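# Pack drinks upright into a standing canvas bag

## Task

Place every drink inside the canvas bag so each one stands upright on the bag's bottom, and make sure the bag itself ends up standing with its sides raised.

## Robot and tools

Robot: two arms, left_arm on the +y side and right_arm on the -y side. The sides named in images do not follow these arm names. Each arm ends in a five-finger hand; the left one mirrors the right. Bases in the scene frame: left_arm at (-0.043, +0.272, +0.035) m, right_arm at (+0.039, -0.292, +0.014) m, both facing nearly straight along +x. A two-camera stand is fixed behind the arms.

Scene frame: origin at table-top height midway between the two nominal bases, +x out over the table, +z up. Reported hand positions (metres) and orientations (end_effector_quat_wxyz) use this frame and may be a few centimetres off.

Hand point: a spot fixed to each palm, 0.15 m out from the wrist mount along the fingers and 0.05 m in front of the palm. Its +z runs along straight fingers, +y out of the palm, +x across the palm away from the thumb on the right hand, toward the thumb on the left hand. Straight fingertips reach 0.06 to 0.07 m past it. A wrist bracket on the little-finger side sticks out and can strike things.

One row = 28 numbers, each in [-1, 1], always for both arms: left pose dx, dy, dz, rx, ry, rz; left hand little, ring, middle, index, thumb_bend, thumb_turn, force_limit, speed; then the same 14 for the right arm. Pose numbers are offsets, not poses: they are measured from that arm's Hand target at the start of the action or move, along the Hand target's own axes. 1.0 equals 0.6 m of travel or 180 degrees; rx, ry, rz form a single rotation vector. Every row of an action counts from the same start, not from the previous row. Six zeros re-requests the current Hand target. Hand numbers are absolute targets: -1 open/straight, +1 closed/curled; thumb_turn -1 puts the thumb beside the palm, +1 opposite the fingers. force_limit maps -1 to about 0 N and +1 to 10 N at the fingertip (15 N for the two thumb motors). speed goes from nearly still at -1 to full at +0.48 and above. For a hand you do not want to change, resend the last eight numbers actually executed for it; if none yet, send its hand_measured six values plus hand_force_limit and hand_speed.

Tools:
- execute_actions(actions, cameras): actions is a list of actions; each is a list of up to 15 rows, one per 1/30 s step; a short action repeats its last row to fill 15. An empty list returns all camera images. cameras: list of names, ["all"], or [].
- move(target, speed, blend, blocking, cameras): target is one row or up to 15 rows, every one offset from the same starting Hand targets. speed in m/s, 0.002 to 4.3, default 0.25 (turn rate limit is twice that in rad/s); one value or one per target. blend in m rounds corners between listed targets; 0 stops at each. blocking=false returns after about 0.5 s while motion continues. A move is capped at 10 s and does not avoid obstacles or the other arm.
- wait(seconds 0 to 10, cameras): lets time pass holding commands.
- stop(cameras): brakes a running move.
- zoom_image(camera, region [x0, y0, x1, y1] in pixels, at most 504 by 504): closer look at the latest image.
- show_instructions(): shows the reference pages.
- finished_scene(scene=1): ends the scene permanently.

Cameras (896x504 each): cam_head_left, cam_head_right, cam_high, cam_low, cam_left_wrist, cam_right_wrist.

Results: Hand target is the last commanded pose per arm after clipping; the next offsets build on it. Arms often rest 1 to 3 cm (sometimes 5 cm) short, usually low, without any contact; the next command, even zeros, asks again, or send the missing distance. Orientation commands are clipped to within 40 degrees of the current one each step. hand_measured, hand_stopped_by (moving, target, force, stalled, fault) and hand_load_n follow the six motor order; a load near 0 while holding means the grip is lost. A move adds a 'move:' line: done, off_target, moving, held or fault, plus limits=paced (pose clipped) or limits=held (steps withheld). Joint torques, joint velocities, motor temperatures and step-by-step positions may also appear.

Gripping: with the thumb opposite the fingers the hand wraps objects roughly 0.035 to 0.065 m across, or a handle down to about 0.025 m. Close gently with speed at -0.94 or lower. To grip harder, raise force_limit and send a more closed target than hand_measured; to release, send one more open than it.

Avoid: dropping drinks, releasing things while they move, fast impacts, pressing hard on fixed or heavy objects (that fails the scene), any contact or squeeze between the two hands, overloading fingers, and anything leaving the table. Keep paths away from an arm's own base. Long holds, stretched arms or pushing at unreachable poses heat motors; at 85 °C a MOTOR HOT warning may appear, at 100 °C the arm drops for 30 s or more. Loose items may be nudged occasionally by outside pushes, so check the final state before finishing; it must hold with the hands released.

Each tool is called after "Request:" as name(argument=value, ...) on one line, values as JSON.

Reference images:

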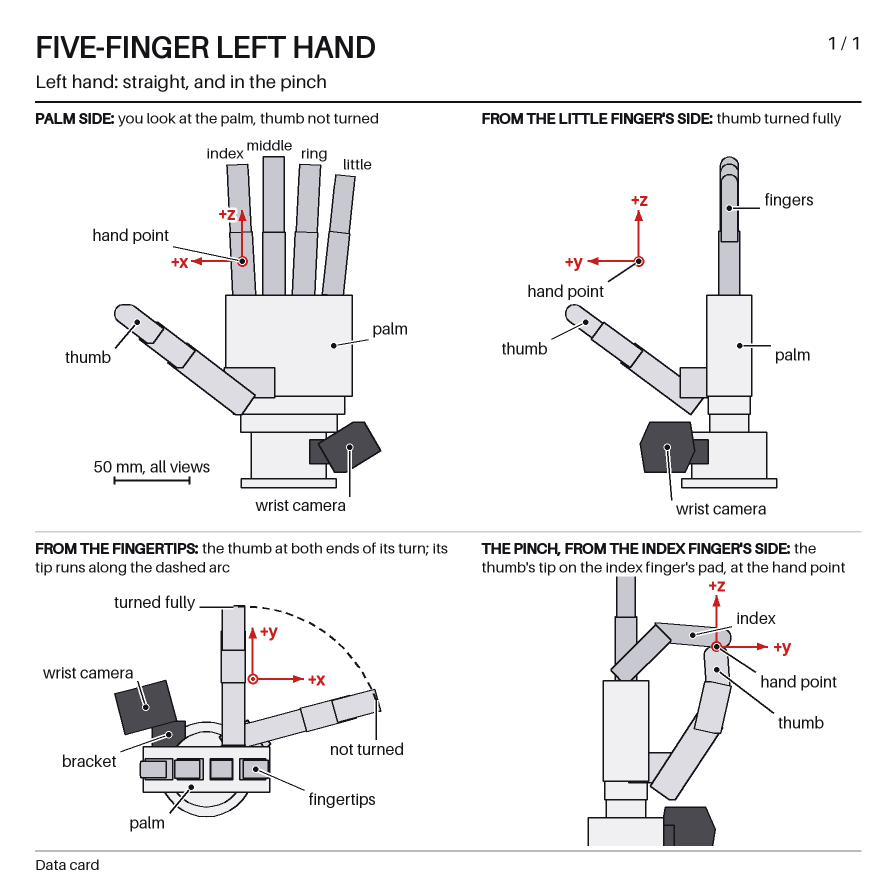

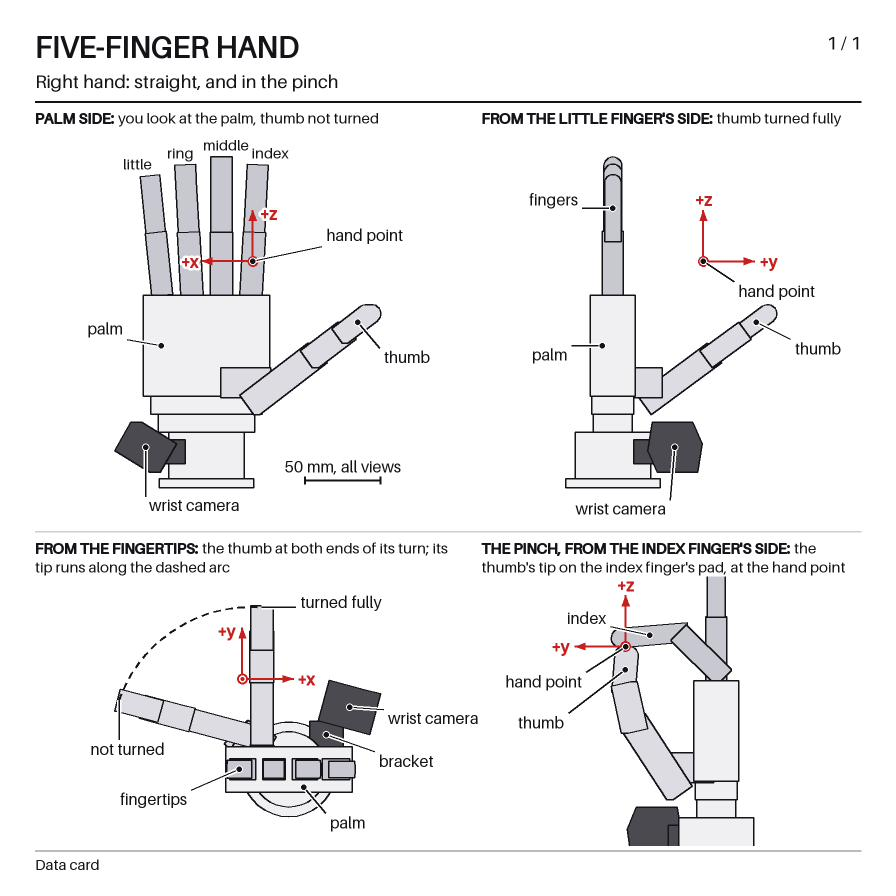

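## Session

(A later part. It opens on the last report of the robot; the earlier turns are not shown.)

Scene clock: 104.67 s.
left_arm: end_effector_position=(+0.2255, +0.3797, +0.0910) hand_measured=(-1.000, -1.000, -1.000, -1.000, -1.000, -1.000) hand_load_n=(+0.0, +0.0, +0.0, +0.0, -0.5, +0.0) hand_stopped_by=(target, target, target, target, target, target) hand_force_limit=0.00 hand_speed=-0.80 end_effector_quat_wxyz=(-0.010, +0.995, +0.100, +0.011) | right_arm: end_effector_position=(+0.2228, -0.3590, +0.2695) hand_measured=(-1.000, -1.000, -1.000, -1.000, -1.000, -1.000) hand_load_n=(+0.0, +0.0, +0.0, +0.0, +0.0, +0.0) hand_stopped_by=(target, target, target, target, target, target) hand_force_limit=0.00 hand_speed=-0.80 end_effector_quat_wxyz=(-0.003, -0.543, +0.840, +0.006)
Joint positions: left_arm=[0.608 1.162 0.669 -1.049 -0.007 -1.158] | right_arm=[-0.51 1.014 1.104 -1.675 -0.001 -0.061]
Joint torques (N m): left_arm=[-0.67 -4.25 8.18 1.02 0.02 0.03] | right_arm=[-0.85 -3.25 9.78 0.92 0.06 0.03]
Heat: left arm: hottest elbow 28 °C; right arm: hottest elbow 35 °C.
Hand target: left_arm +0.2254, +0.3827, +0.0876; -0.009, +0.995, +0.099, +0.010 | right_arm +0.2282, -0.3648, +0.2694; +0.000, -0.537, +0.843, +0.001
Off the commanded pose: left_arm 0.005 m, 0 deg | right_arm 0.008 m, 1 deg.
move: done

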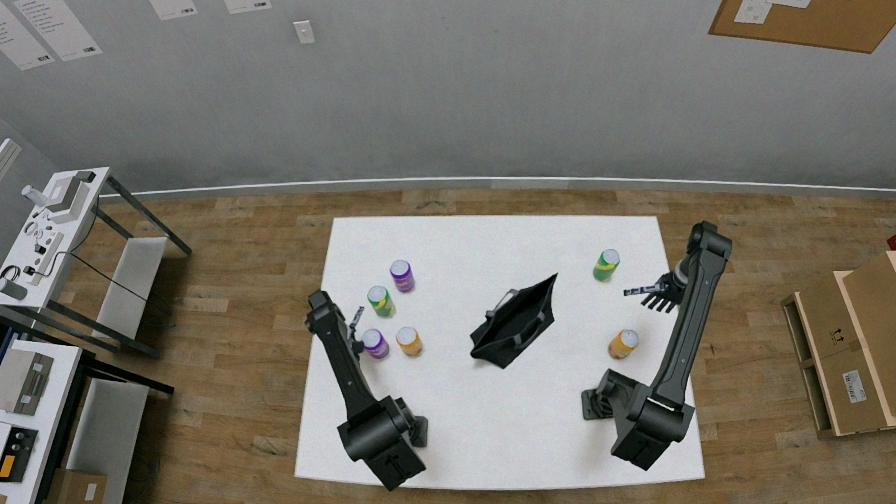

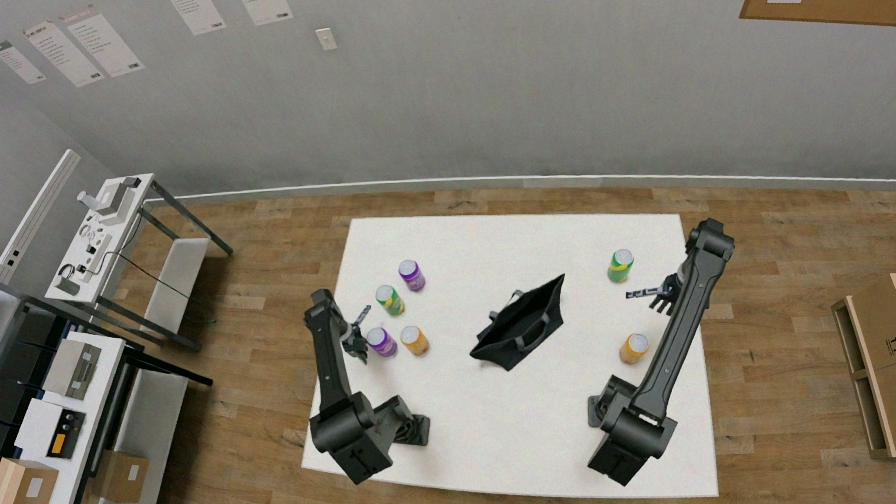

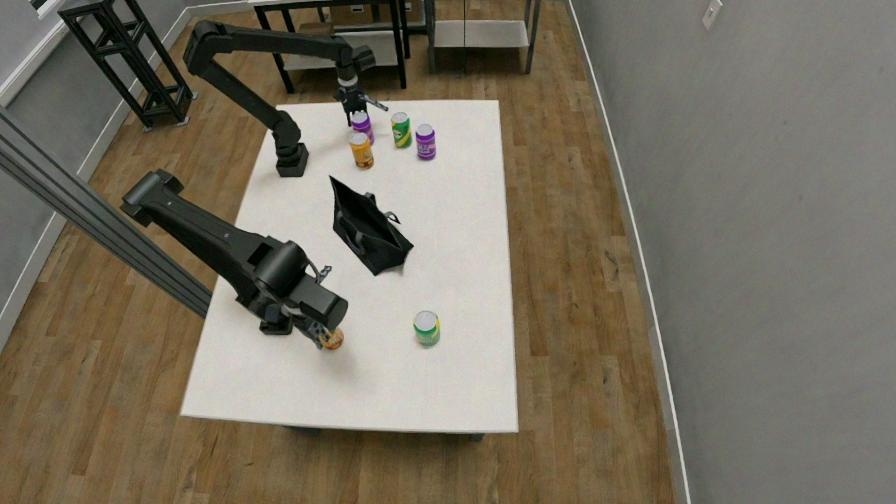

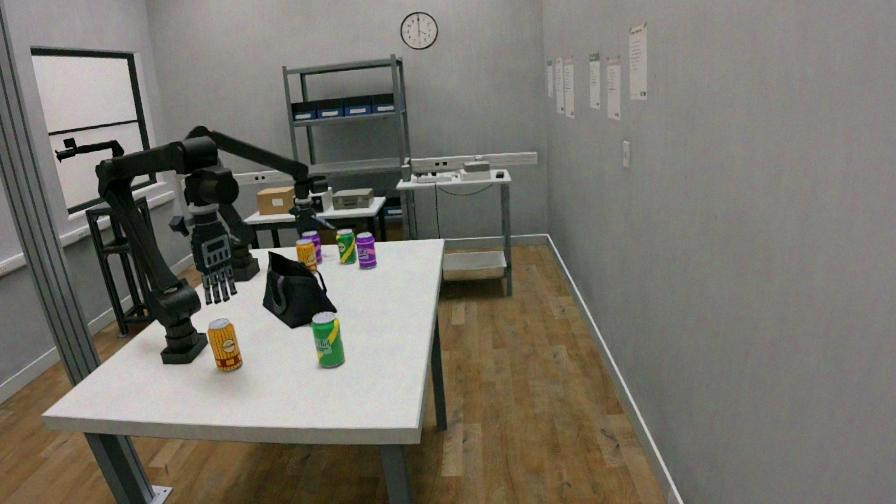

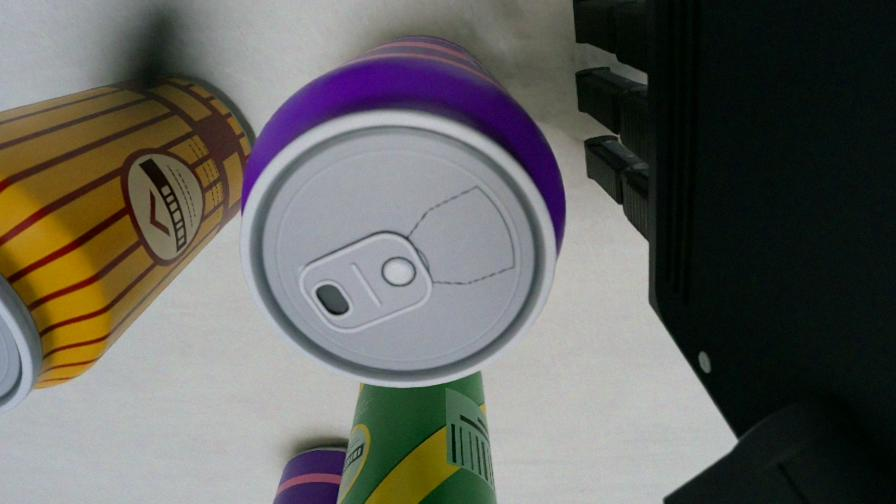

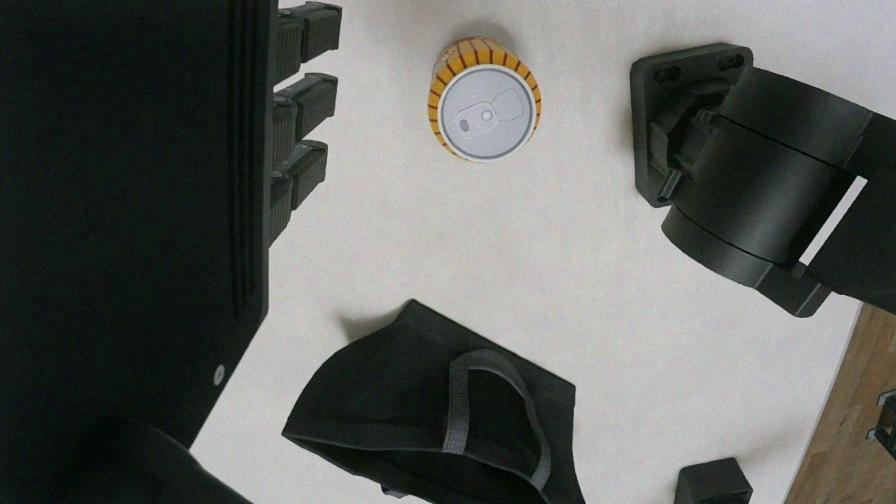

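Request:
zoom_image(camera="cam_high", region=[320, 60, 440, 180])

Request:
zoom_image(camera="cam_low", region=[270, 170, 400, 290])

Request:
zoom_image(camera="cam_head_right", region=[310, 250, 450, 370])

Request:
zoom_image(camera="cam_high", region=[310, 150, 430, 290])

Request:
zoom_image(camera="cam_head_left", region=[460, 260, 570, 370])

Scaled by 4.200.

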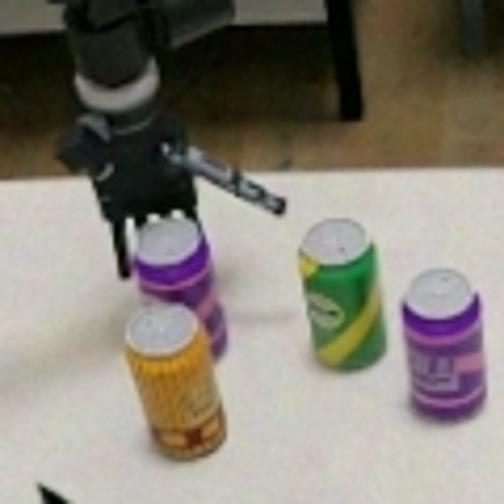

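Scaled by 3.877.

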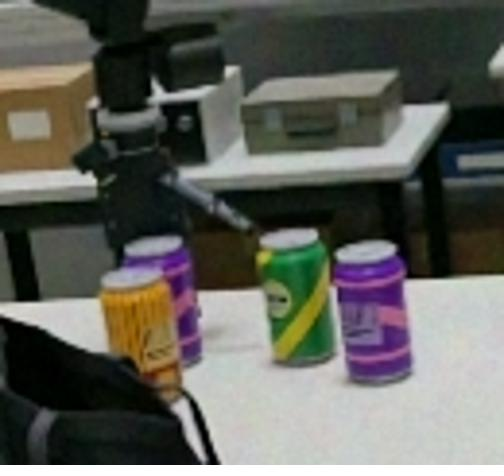

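Scaled by 3.600.

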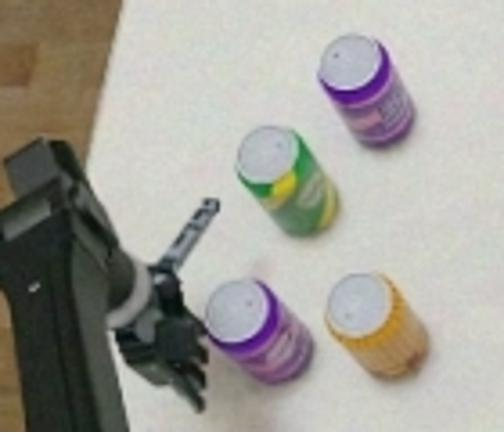

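Scaled by 3.600.

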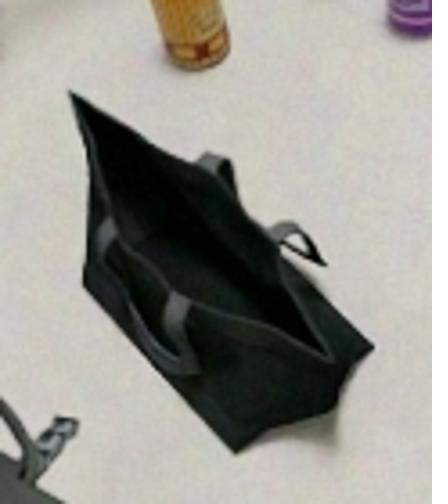

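Scaled by 4.582.

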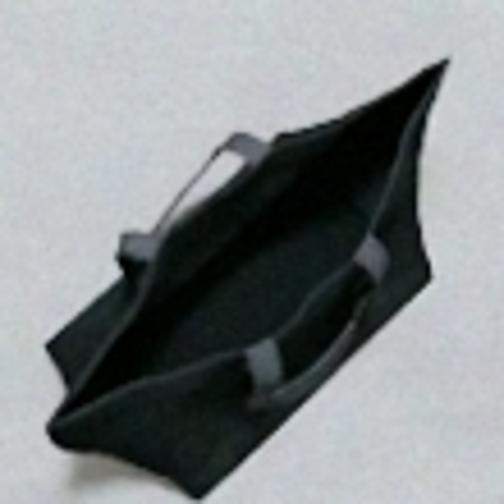

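Request:
move(target=[[0,0,0,0,0,0,-1,-1,-1,-1,-1,0,0,-0.2,-0.025,0,0.0,0,0,0,-1,-1,-1,-1,-1,-1,0,-0.8],[-0.0133,0.02,0,0,0,0,-1,-1,-1,-1,-1,0,0,-0.2,-0.025,0,0.25,0,0,0,-1,-1,-1,-1,-1,-1,0,-0.8]], speed=0.15, cameras=["cam_left_wrist","cam_right_wrist","cam_high"])

Scene clock: 119.03 s.
left_arm: end_effector_position=(+0.2175, +0.3707, +0.0845) hand_measured=(-1.000, -1.000, -1.000, -1.000, -1.000, +0.000) hand_load_n=(+0.0, +0.0, +0.0, +0.0, +0.0, +0.0) hand_stopped_by=(target, target, target, target, target, target) hand_force_limit=0.00 hand_speed=-0.20 end_effector_quat_wxyz=(-0.006, +0.995, +0.099, +0.004) | right_arm: end_effector_position=(+0.2295, -0.3527, +0.1217) hand_measured=(-1.000, -1.000, -1.000, -1.000, -1.000, -1.000) hand_load_n=(+0.0, +0.0, +0.5, +0.0, +0.0, +0.0) hand_stopped_by=(target, target, target, target, target, target) hand_force_limit=0.00 hand_speed=-0.80 end_effector_quat_wxyz=(-0.001, -0.536, +0.844, +0.002)
Joint positions: left_arm=[0.597 1.15 0.641 -1.049 -0.007 -1.167] | right_arm=[-0.481 1.064 0.746 -1.258 -0.001 -0.015]
Joint torques (N m): left_arm=[-2.08 -5.83 8.08 0.62 0 -0.13] | right_arm=[1.61 -3.37 8.8 0.61 0.06 0.13]
Heat: left arm: hottest elbow 29 °C; right arm: hottest elbow 34 °C.
Hand target: left_arm +0.2198, +0.3693, +0.0871; -0.009, +0.995, +0.099, +0.010 | right_arm +0.2346, -0.3510, +0.1195; +0.000, -0.537, +0.843, +0.001
Off the commanded pose: left_arm 0.004 m, 1 deg | right_arm 0.006 m, 0 deg.
move: done
Images, in order (width x height): cam_high 896x504, cam_left_wrist 896x504, cam_right_wrist 896x504.

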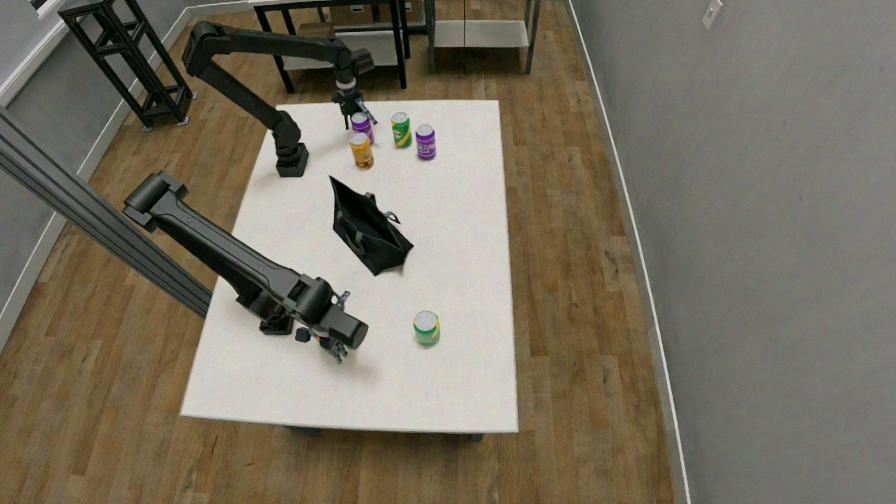

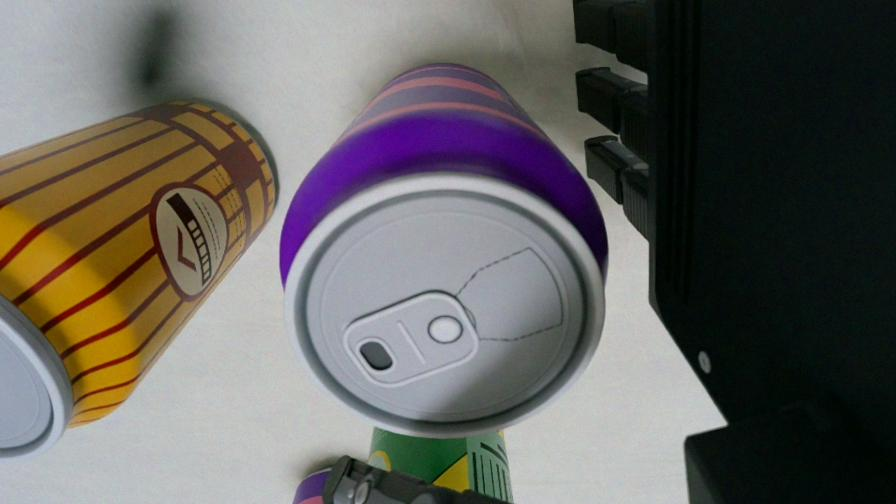

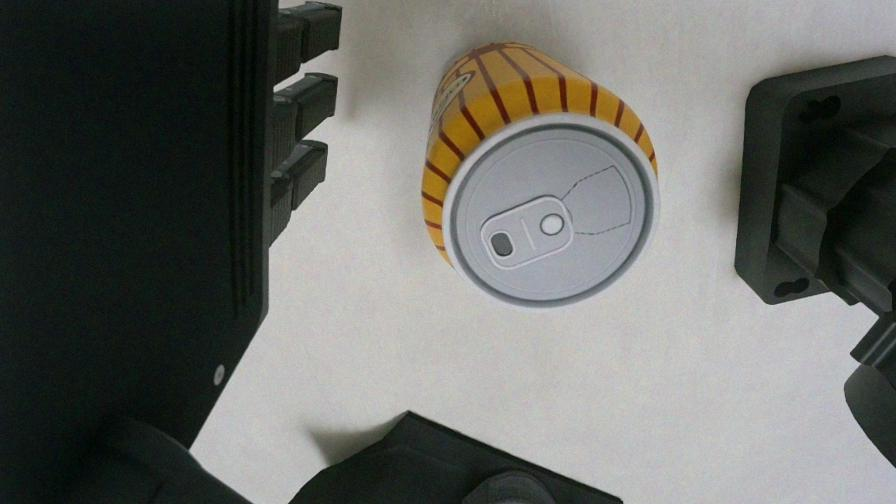

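Request:
move(target=[[0,0.0233,0,0,0,0,-1,-1,-1,-1,-1,0,0,-0.2,-0.01,0,0.0613,0,0,0,-1,-1,-1,-1,-1,-1,0,-0.8],[0,0.0233,0,0,0,0,-1,-1,-1,-1,-1,1,0,-0.2,-0.01,0.05,0.0613,0,0,0,-1,-1,-1,-1,-1,-1,0,-0.8]], speed=0.1, cameras=["cam_left_wrist","cam_right_wrist","cam_high"])

Scene clock: 124.10 s.
left_arm: end_effector_position=(+0.2216, +0.3591, +0.0848) hand_measured=(-1.000, -1.000, -1.000, -1.000, -1.000, +1.000) hand_load_n=(+0.0, +0.0, +0.0, +0.0, +0.0, +0.0) hand_stopped_by=(target, target, target, target, target, target) hand_force_limit=0.00 hand_speed=-0.20 end_effector_quat_wxyz=(-0.008, +0.995, +0.102, +0.006) | right_arm: end_effector_position=(+0.2108, -0.3372, +0.0806) hand_measured=(-1.000, -1.000, -1.000, -1.000, -1.000, -1.000) hand_load_n=(+0.0, +0.0, +0.0, +0.0, +0.0, +0.5) hand_stopped_by=(target, target, target, target, target, target) hand_force_limit=0.00 hand_speed=-0.80 end_effector_quat_wxyz=(+0.001, -0.536, +0.844, +0.000)
Joint positions: left_arm=[0.55 1.134 0.631 -1.049 -0.01 -1.221] | right_arm=[-0.456 1.033 0.612 -1.149 -0.001 0.01]
Joint torques (N m): left_arm=[-2.26 -5.6 7.98 0.47 0.07 -0.11] | right_arm=[1.49 -4.19 8.29 -0.03 0.06 0.16]
Heat: left arm: hottest elbow 29 °C; right arm: hottest elbow 33 °C.
Hand target: left_arm +0.2226, +0.3555, +0.0868; -0.009, +0.995, +0.099, +0.010 | right_arm +0.2099, -0.3328, +0.0828; +0.000, -0.538, +0.843, +0.001
Off the commanded pose: left_arm 0.004 m, 1 deg | right_arm 0.005 m, 0 deg.
move: done
Images, in order (width x height): cam_high 896x504, cam_left_wrist 896x504, cam_right_wrist 896x504.

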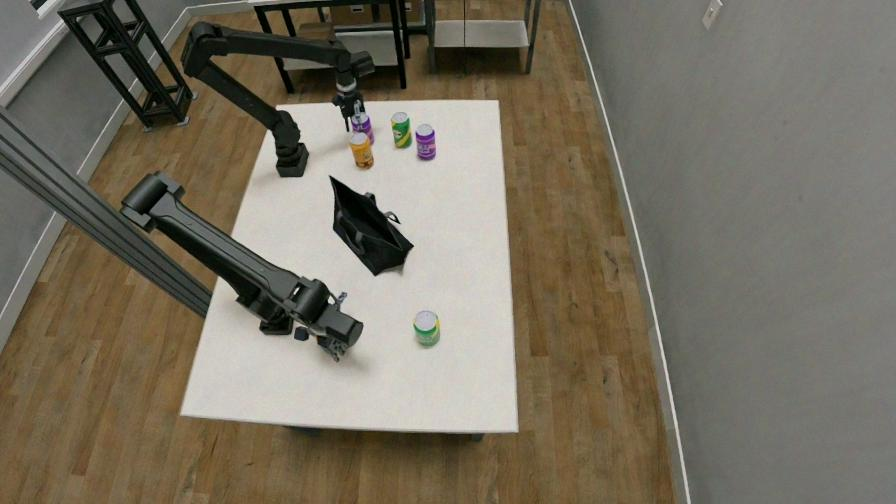

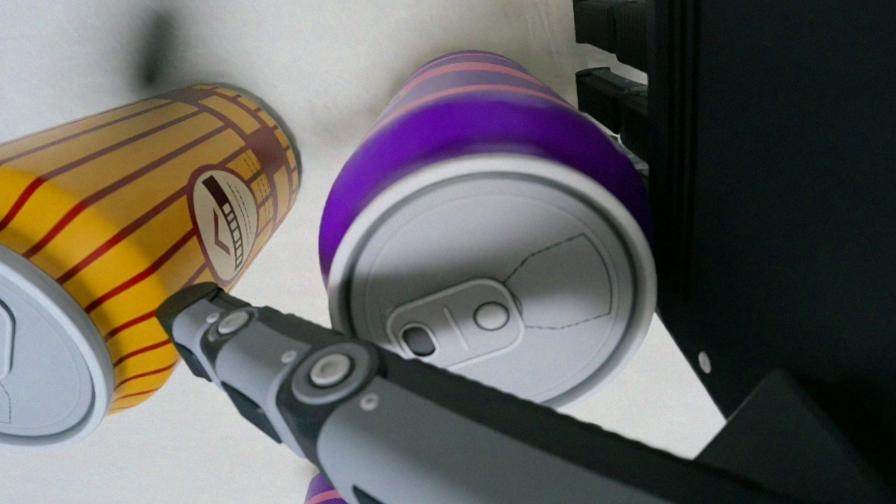

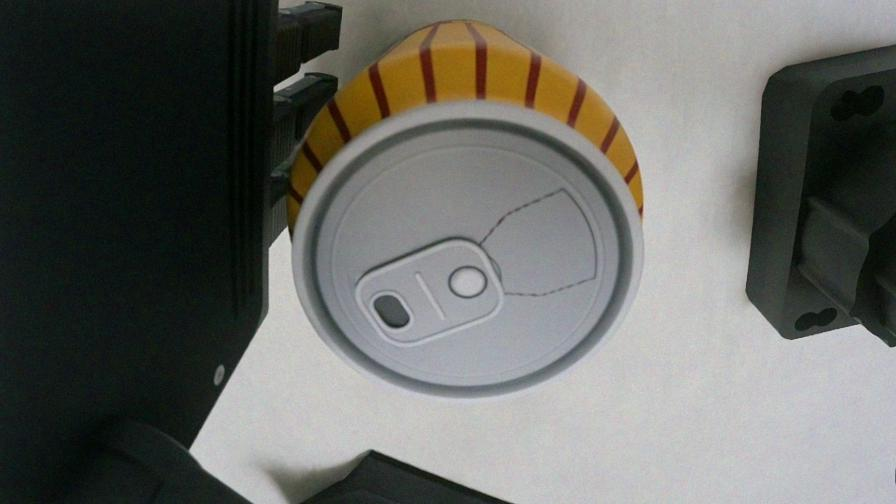

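Request:
move(target=[[0,0,0,0,0,0,-1,-1,-1,-1,0.3,1,0,-0.85,0,0.0233,0,0,0,0,-1,-1,-1,-1,-1,-1,0,-0.8]], speed=0.1, cameras=["cam_left_wrist","cam_right_wrist"])

Scene clock: 128.37 s.
left_arm: end_effector_position=(+0.2235, +0.3585, +0.0898) hand_measured=(-1.000, -1.000, -1.000, -1.000, -0.546, +1.000) hand_load_n=(+0.0, +0.0, +0.0, +0.0, +7.0, +0.5) hand_stopped_by=(target, target, target, target, force, target) hand_force_limit=0.00 hand_speed=-0.85 end_effector_quat_wxyz=(-0.011, +0.995, +0.101, +0.015) | right_arm: end_effector_position=(+0.2007, -0.3322, +0.0814) hand_measured=(-1.000, -1.000, -1.000, -1.000, -1.000, -1.000) hand_load_n=(+0.0, +0.0, +0.0, +0.0, +0.0, +0.0) hand_stopped_by=(target, target, target, target, target, target) hand_force_limit=0.00 hand_speed=-0.80 end_effector_quat_wxyz=(+0.003, -0.535, +0.845, -0.003)
Joint positions: left_arm=[0.547 1.115 0.631 -1.049 -0.006 -1.221] | right_arm=[-0.455 0.987 0.588 -1.165 -0.001 0.012]
Joint torques (N m): left_arm=[-2.02 -4.01 8.12 0.5 -0.08 -0.11] | right_arm=[1.79 -3.66 8.21 -0.25 0.07 0.15]
Heat: left arm: hottest elbow 29 °C; right arm: hottest elbow 33 °C.
Hand target: left_arm +0.2226, +0.3555, +0.0868; -0.009, +0.995, +0.099, +0.010 | right_arm +0.1971, -0.3269, +0.0827; +0.000, -0.538, +0.843, +0.001
Off the commanded pose: left_arm 0.004 m, 1 deg | right_arm 0.007 m, 1 deg.
move: done
Images, in order (width x height): cam_left_wrist 896x504, cam_right_wrist 896x504.

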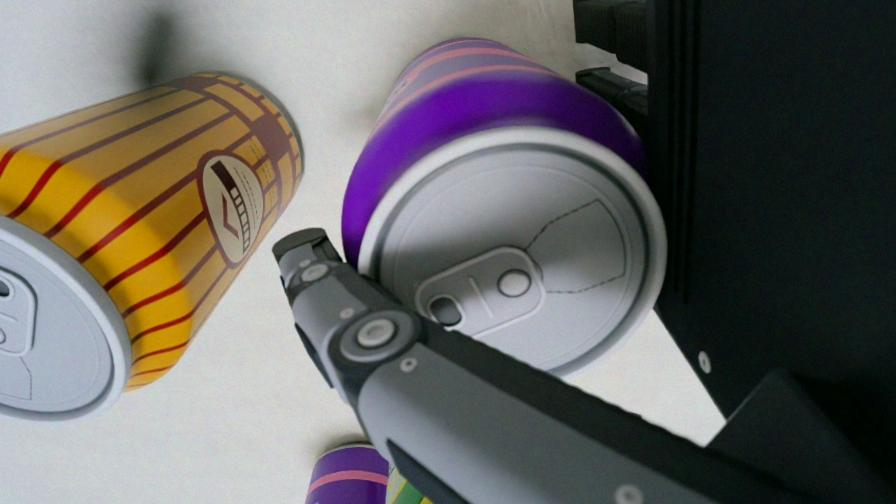

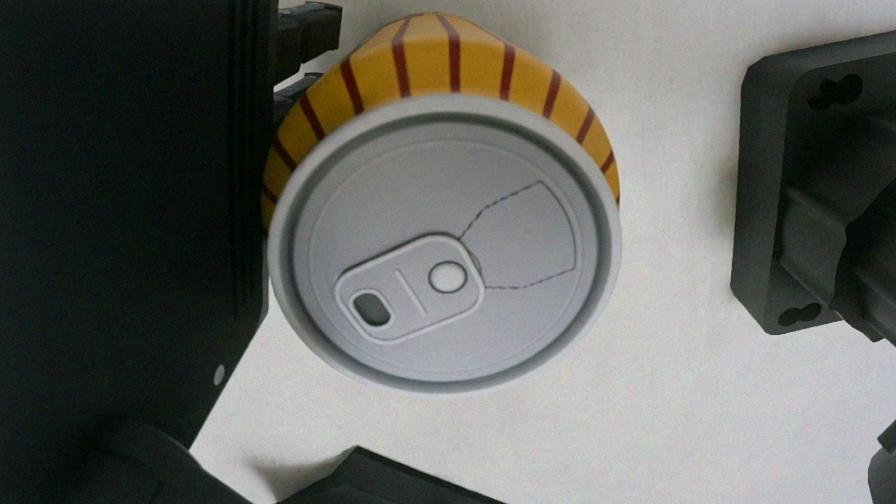

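Request:
move(target=[[0,0,0,0,0,0,-1,-1,-1,-1,0.32,1,0.35,-0.85,0,0.0167,0,0,0,0,-1,-1,-1,-1,-1,-1,0,-0.2],[0,0,0,0,0,0,-1,-1,-1,-1,0.32,1,0.35,-0.85,0,0.0167,0,0,0,0,-1,-1,-1,-1,-1,1,0,-0.2]], speed=0.1, cameras=["cam_left_wrist","cam_right_wrist"])

Scene clock: 133.30 s.
left_arm: end_effector_position=(+0.2240, +0.3585, +0.0912) hand_measured=(-1.000, -1.000, -1.000, -1.000, -0.488, +1.000) hand_load_n=(+0.0, +0.0, +0.0, +0.0, +9.5, +1.0) hand_stopped_by=(target, target, target, target, force, target) hand_force_limit=0.35 hand_speed=-0.85 end_effector_quat_wxyz=(-0.012, +0.995, +0.101, +0.018) | right_arm: end_effector_position=(+0.1919, -0.3278, +0.0812) hand_measured=(-1.000, -1.000, -1.000, -1.000, -1.000, +1.000) hand_load_n=(+0.0, +0.0, +0.0, +0.0, +0.0, +0.0) hand_stopped_by=(target, target, target, target, target, target) hand_force_limit=0.00 hand_speed=-0.20 end_effector_quat_wxyz=(+0.003, -0.535, +0.845, -0.003)
Joint positions: left_arm=[0.547 1.109 0.631 -1.049 -0.005 -1.221] | right_arm=[-0.454 0.951 0.568 -1.179 -0.001 0.015]
Joint torques (N m): left_arm=[-1.96 -3.49 8.16 0.51 -0.13 -0.11] | right_arm=[1.61 -2.96 8.35 -0.43 0.08 0.12]
Heat: left arm: hottest elbow 29 °C; right arm: hottest elbow 33 °C.
Hand target: left_arm +0.2226, +0.3556, +0.0869; -0.009, +0.995, +0.099, +0.010 | right_arm +0.1880, -0.3226, +0.0827; +0.000, -0.538, +0.843, +0.001
Off the commanded pose: left_arm 0.006 m, 1 deg | right_arm 0.007 m, 1 deg.
move: done
Images, in order (width x height): cam_left_wrist 896x504, cam_right_wrist 896x504.

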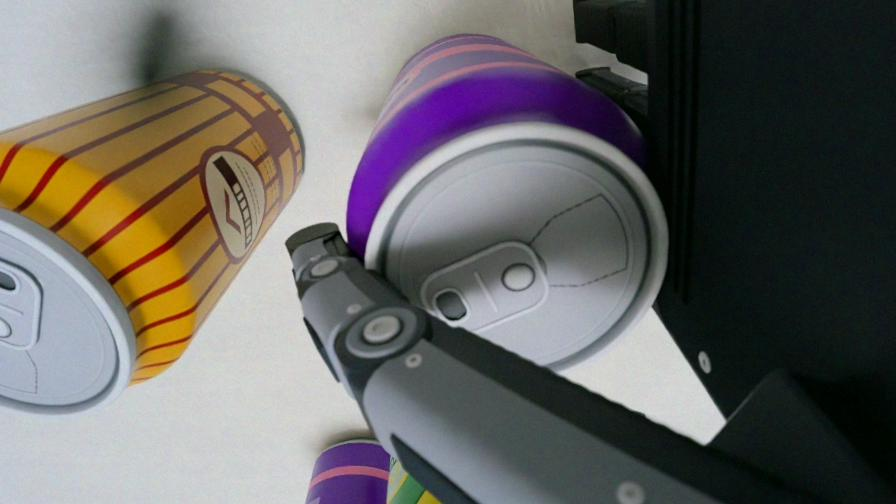

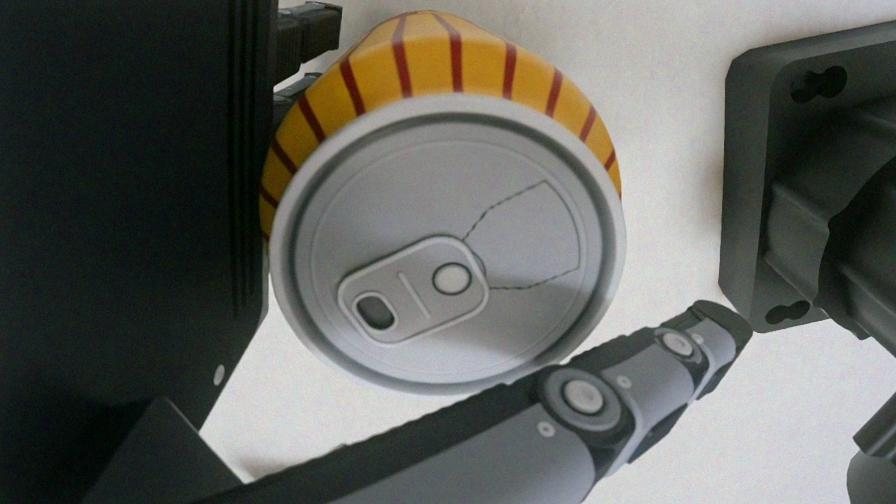

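Request:
move(target=[[0,0,-0.05,0,0,0,-1,-1,-1,-1,0.32,1,0.35,-0.85,0,0,0.0117,0,0,0,-1,-1,-1,-1,-1,1,0,-0.2],[0,0,-0.0667,0,0,0,-1,-1,-1,-1,0.32,1,0.35,-0.85,0,0,0.0117,0,0,0,-1,-1,-1,-1,0.3,1,0,-0.85]], speed=0.08, cameras=["cam_left_wrist","cam_right_wrist","cam_low"])

Scene clock: 137.73 s.
left_arm: end_effector_position=(+0.2068, +0.3489, +0.1080) hand_measured=(-1.000, -1.000, -1.000, -1.000, -0.486, +1.000) hand_load_n=(+0.0, +0.0, +0.0, +0.0, +0.0, +0.0) hand_stopped_by=(target, target, target, target, force, target) hand_force_limit=0.35 hand_speed=-0.85 end_effector_quat_wxyz=(-0.001, +0.995, +0.101, -0.010) | right_arm: end_effector_position=(+0.1874, -0.3256, +0.0779) hand_measured=(-1.000, -1.000, -1.000, -1.000, -0.806, +1.000) hand_load_n=(+0.0, +0.0, +0.0, +0.0, +7.0, +3.0) hand_stopped_by=(target, target, target, target, force, target) hand_force_limit=0.00 hand_speed=-0.85 end_effector_quat_wxyz=(+0.000, -0.535, +0.845, +0.001)
Joint positions: left_arm=[0.546 1.07 0.656 -1.174 -0.01 -1.223] | right_arm=[-0.454 0.948 0.556 -1.179 -0.001 0.015]
Joint torques (N m): left_arm=[-2.02 -4.89 12.55 -0.03 0.11 -0.1] | right_arm=[1.61 -2.43 7.88 0.62 0.12 0.1]
Heat: left arm: hottest elbow 29 °C; right arm: hottest elbow 33 °C.
Hand target: left_arm +0.2219, +0.3547, +0.1269; -0.009, +0.995, +0.099, +0.010 | right_arm +0.1881, -0.3227, +0.0758; +0.000, -0.537, +0.843, +0.001
Off the commanded pose: left_arm 0.025 m, 2 deg | right_arm 0.004 m, 0 deg.
move: off_target (left_arm)
Images, in order (width x height): cam_low 896x504, cam_left_wrist 896x504, cam_right_wrist 896x504.

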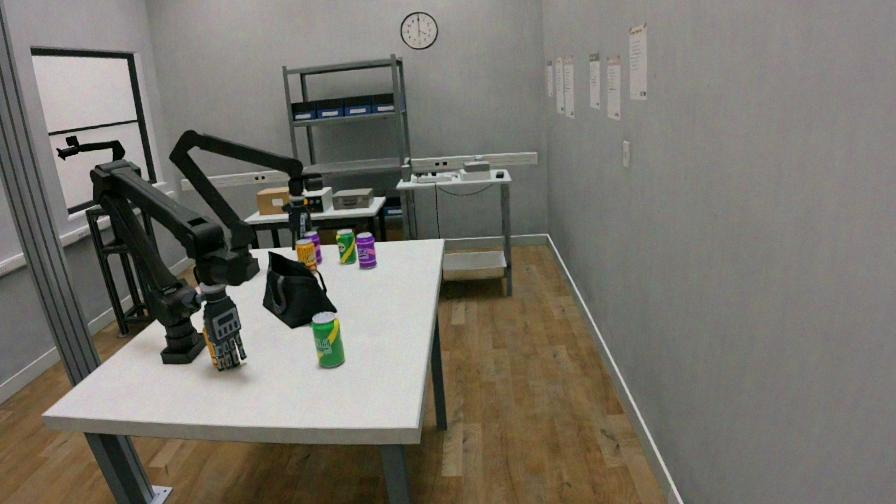

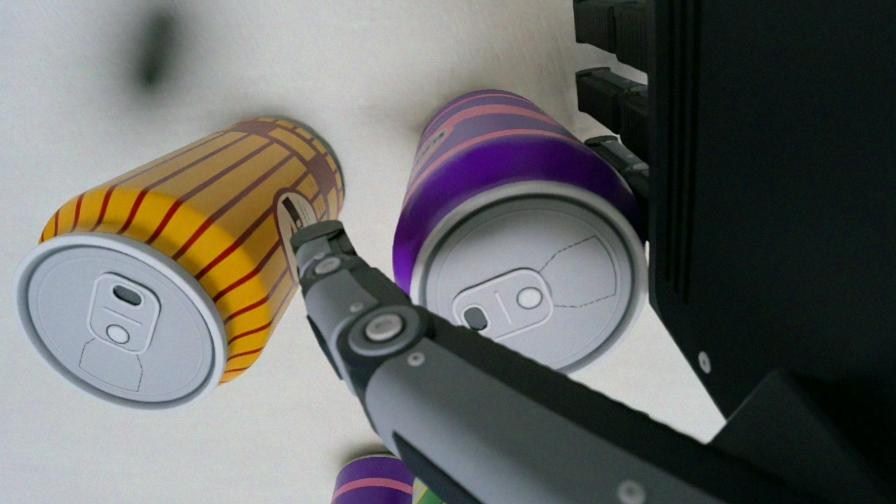

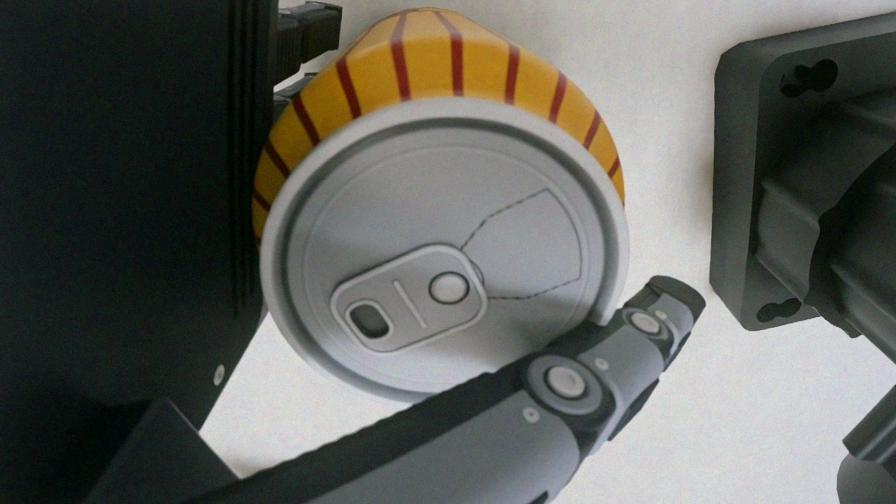

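Request:
move(target=[[0,0,0,0,0,0,-1,-1,-1,-1,-1,1,0,-0.2,0,0,0,0,0,0,-1,-1,-1,-1,-1,1,0,-0.2],[-0.0008,-0.0085,-0.1,0,0,0,-1,-1,-1,-1,-1,1,0,-0.2,0,0.0,-0.12,0,0,0,-1,-1,-1,-1,-1,1,0,-0.2],[-0.0008,-0.0085,-0.122,0.1333,0,0,-0.72,-0.72,-0.72,-0.72,-1,1,0,-0.2,0,0.011,-0.1737,0.1333,0,0,-0.72,-0.72,-0.72,-0.72,-1,1,0,-0.2]], speed=0.15, blend=[0,0.02,0], cameras=["cam_left_wrist","cam_right_wrist","cam_low","cam_high"])

Scene clock: 158.87 s.
left_arm: end_effector_position=(+0.2047, +0.3566, +0.1787) hand_measured=(-0.720, -0.720, -0.720, -0.720, -1.000, +1.000) hand_load_n=(+0.0, +0.0, +0.0, +0.0, +0.0, +0.0) hand_stopped_by=(target, target, target, target, target, target) hand_force_limit=0.00 hand_speed=-0.20 end_effector_quat_wxyz=(-0.212, +0.972, +0.094, -0.034) | right_arm: end_effector_position=(+0.1748, -0.3196, +0.1727) hand_measured=(-0.720, -0.720, -0.720, -0.720, -1.000, +1.000) hand_load_n=(+0.0, +0.0, +0.0, +0.0, +0.0, +0.0) hand_stopped_by=(target, target, target, target, target, target) hand_force_limit=0.00 hand_speed=-0.20 end_effector_quat_wxyz=(+0.101, -0.526, +0.829, -0.160)
Joint positions: left_arm=[0.226 0.953 0.798 -1.427 -0.432 -1.535] | right_arm=[-0.437 0.47 0.647 -1.367 0.013 0.026]
Joint torques (N m): left_arm=[-2.02 -3.6 13.65 0.08 -0.48 -0.13] | right_arm=[1.85 1.03 10.86 1.72 0.19 0.16]
Heat: left arm: hottest elbow 31 °C; right arm: hottest elbow 33 °C.
Hand target: left_arm +0.2190, +0.3581, +0.2001; -0.216, +0.971, +0.099, -0.011 | right_arm +0.1822, -0.3201, +0.1799; +0.112, -0.526, +0.825, -0.174
Off the commanded pose: left_arm 0.026 m, 3 deg | right_arm 0.010 m, 2 deg.
move: off_target (left_arm); target 3's new numbers were sent with left_arm's hand 0.026 m and 3 deg from that target
Images, in order (width x height): cam_high 896x504, cam_low 896x504, cam_left_wrist 896x504, cam_right_wrist 896x504.

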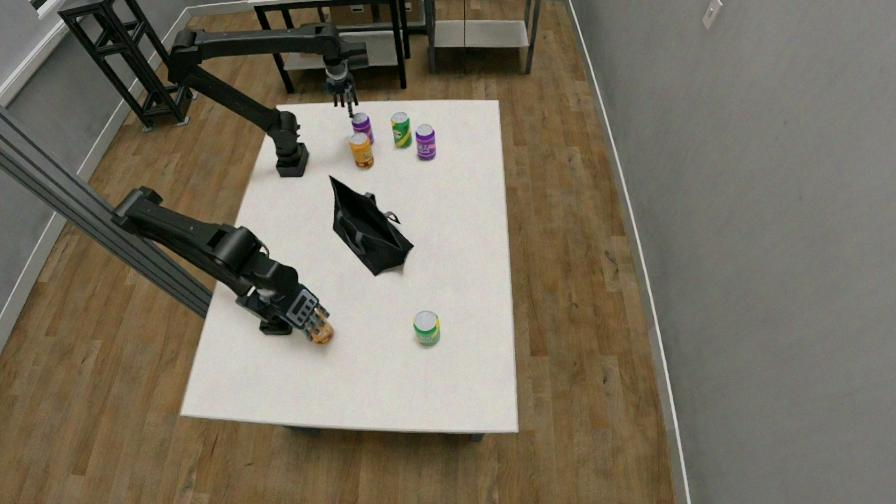

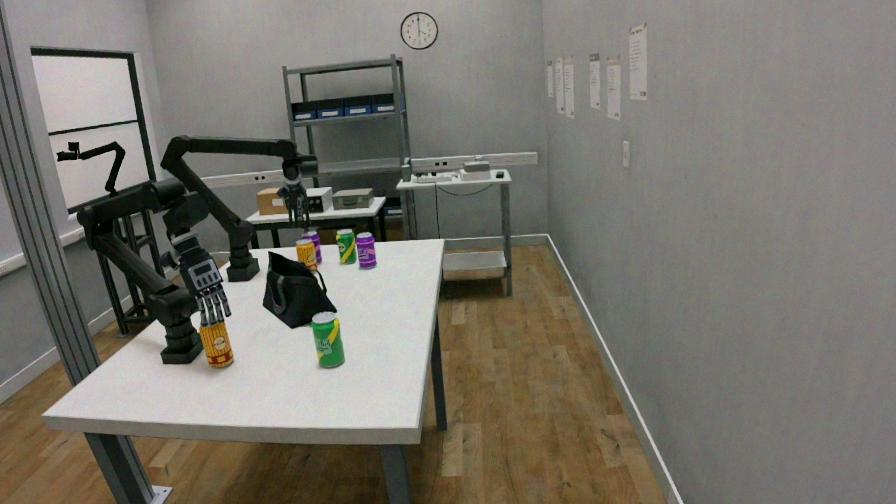

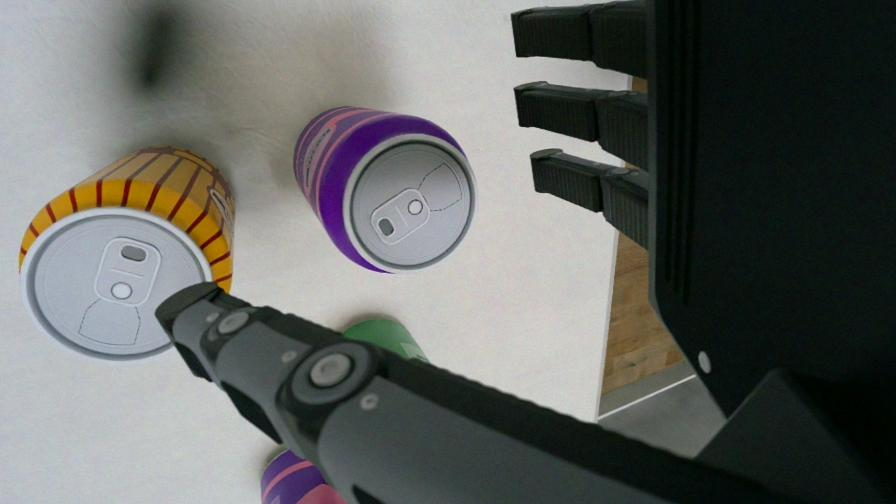

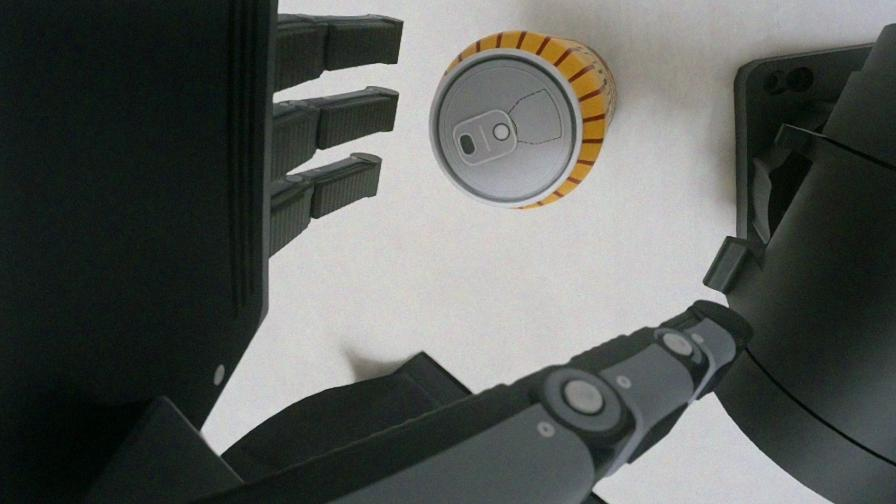

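Request:
move(target=[[0.0267,0.0136,0.0305,0,0,0,-0.72,-0.72,-0.72,-0.72,-1,1,0,-0.2,0.0217,0.0136,0.0305,0,0,0,-0.72,-0.72,-0.72,-0.72,-1,1,0,-0.2]], speed=0.1, cameras=["cam_left_wrist","cam_right_wrist"])

Scene clock: 172.63 s.
left_arm: end_effector_position=(+0.2195, +0.3598, +0.1692) hand_measured=(-0.720, -0.720, -0.720, -0.720, -1.000, +1.000) hand_load_n=(+0.0, +0.0, +0.0, +0.0, +0.0, +0.0) hand_stopped_by=(target, target, target, target, target, target) hand_force_limit=0.00 hand_speed=-0.20 end_effector_quat_wxyz=(-0.212, +0.972, +0.095, -0.030) | right_arm: end_effector_position=(+0.1734, -0.3275, +0.1577) hand_measured=(-0.720, -0.720, -0.720, -0.720, -1.000, +1.000) hand_load_n=(+0.0, +0.0, +0.0, +0.0, +0.0, +0.0) hand_stopped_by=(target, target, target, target, target, target) hand_force_limit=0.00 hand_speed=-0.20 end_effector_quat_wxyz=(+0.106, -0.528, +0.827, -0.162)
Joint positions: left_arm=[0.225 0.997 0.798 -1.374 -0.432 -1.536] | right_arm=[-0.514 0.462 0.604 -1.324 -0.025 -0.049]
Joint torques (N m): left_arm=[-1.96 -3.02 12.11 0.95 -0.49 -0.13] | right_arm=[-0.38 0.67 9.96 1.84 0.03 -0.07]
Motor temperatures (°C): left_arm=[26 25 32 27 21 21] | right_arm=[25 25 35 23 23 23]
Heat: left arm: hottest elbow 32 °C; right arm: hottest elbow 35 °C.
Hand target: left_arm +0.2351, +0.3616, +0.1804; -0.216, +0.971, +0.099, -0.011 | right_arm +0.1766, -0.3319, +0.1599; +0.112, -0.526, +0.825, -0.175
Off the commanded pose: left_arm 0.019 m, 2 deg | right_arm 0.006 m, 2 deg.
move: off_target (left_arm)
Images, in order (width x height): cam_left_wrist 896x504, cam_right_wrist 896x504.

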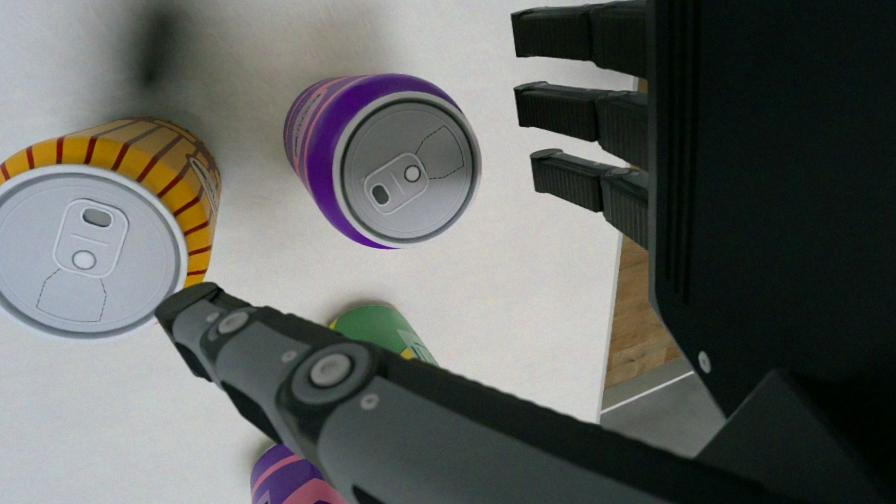

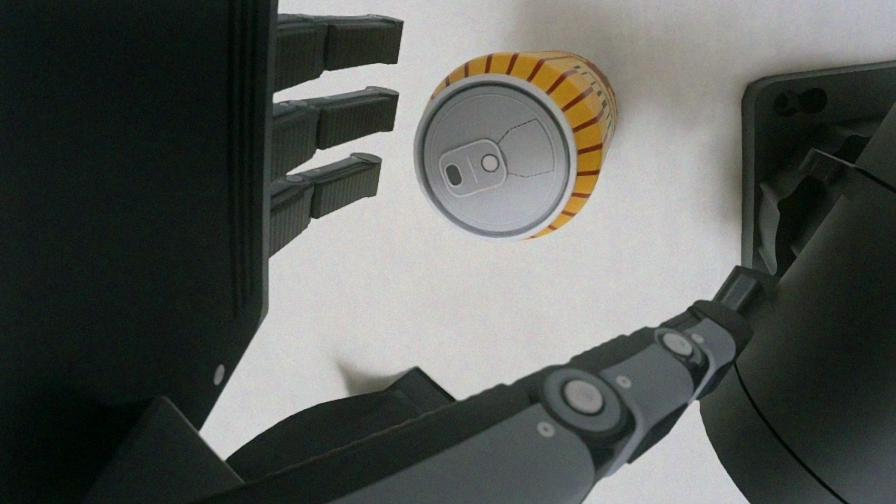

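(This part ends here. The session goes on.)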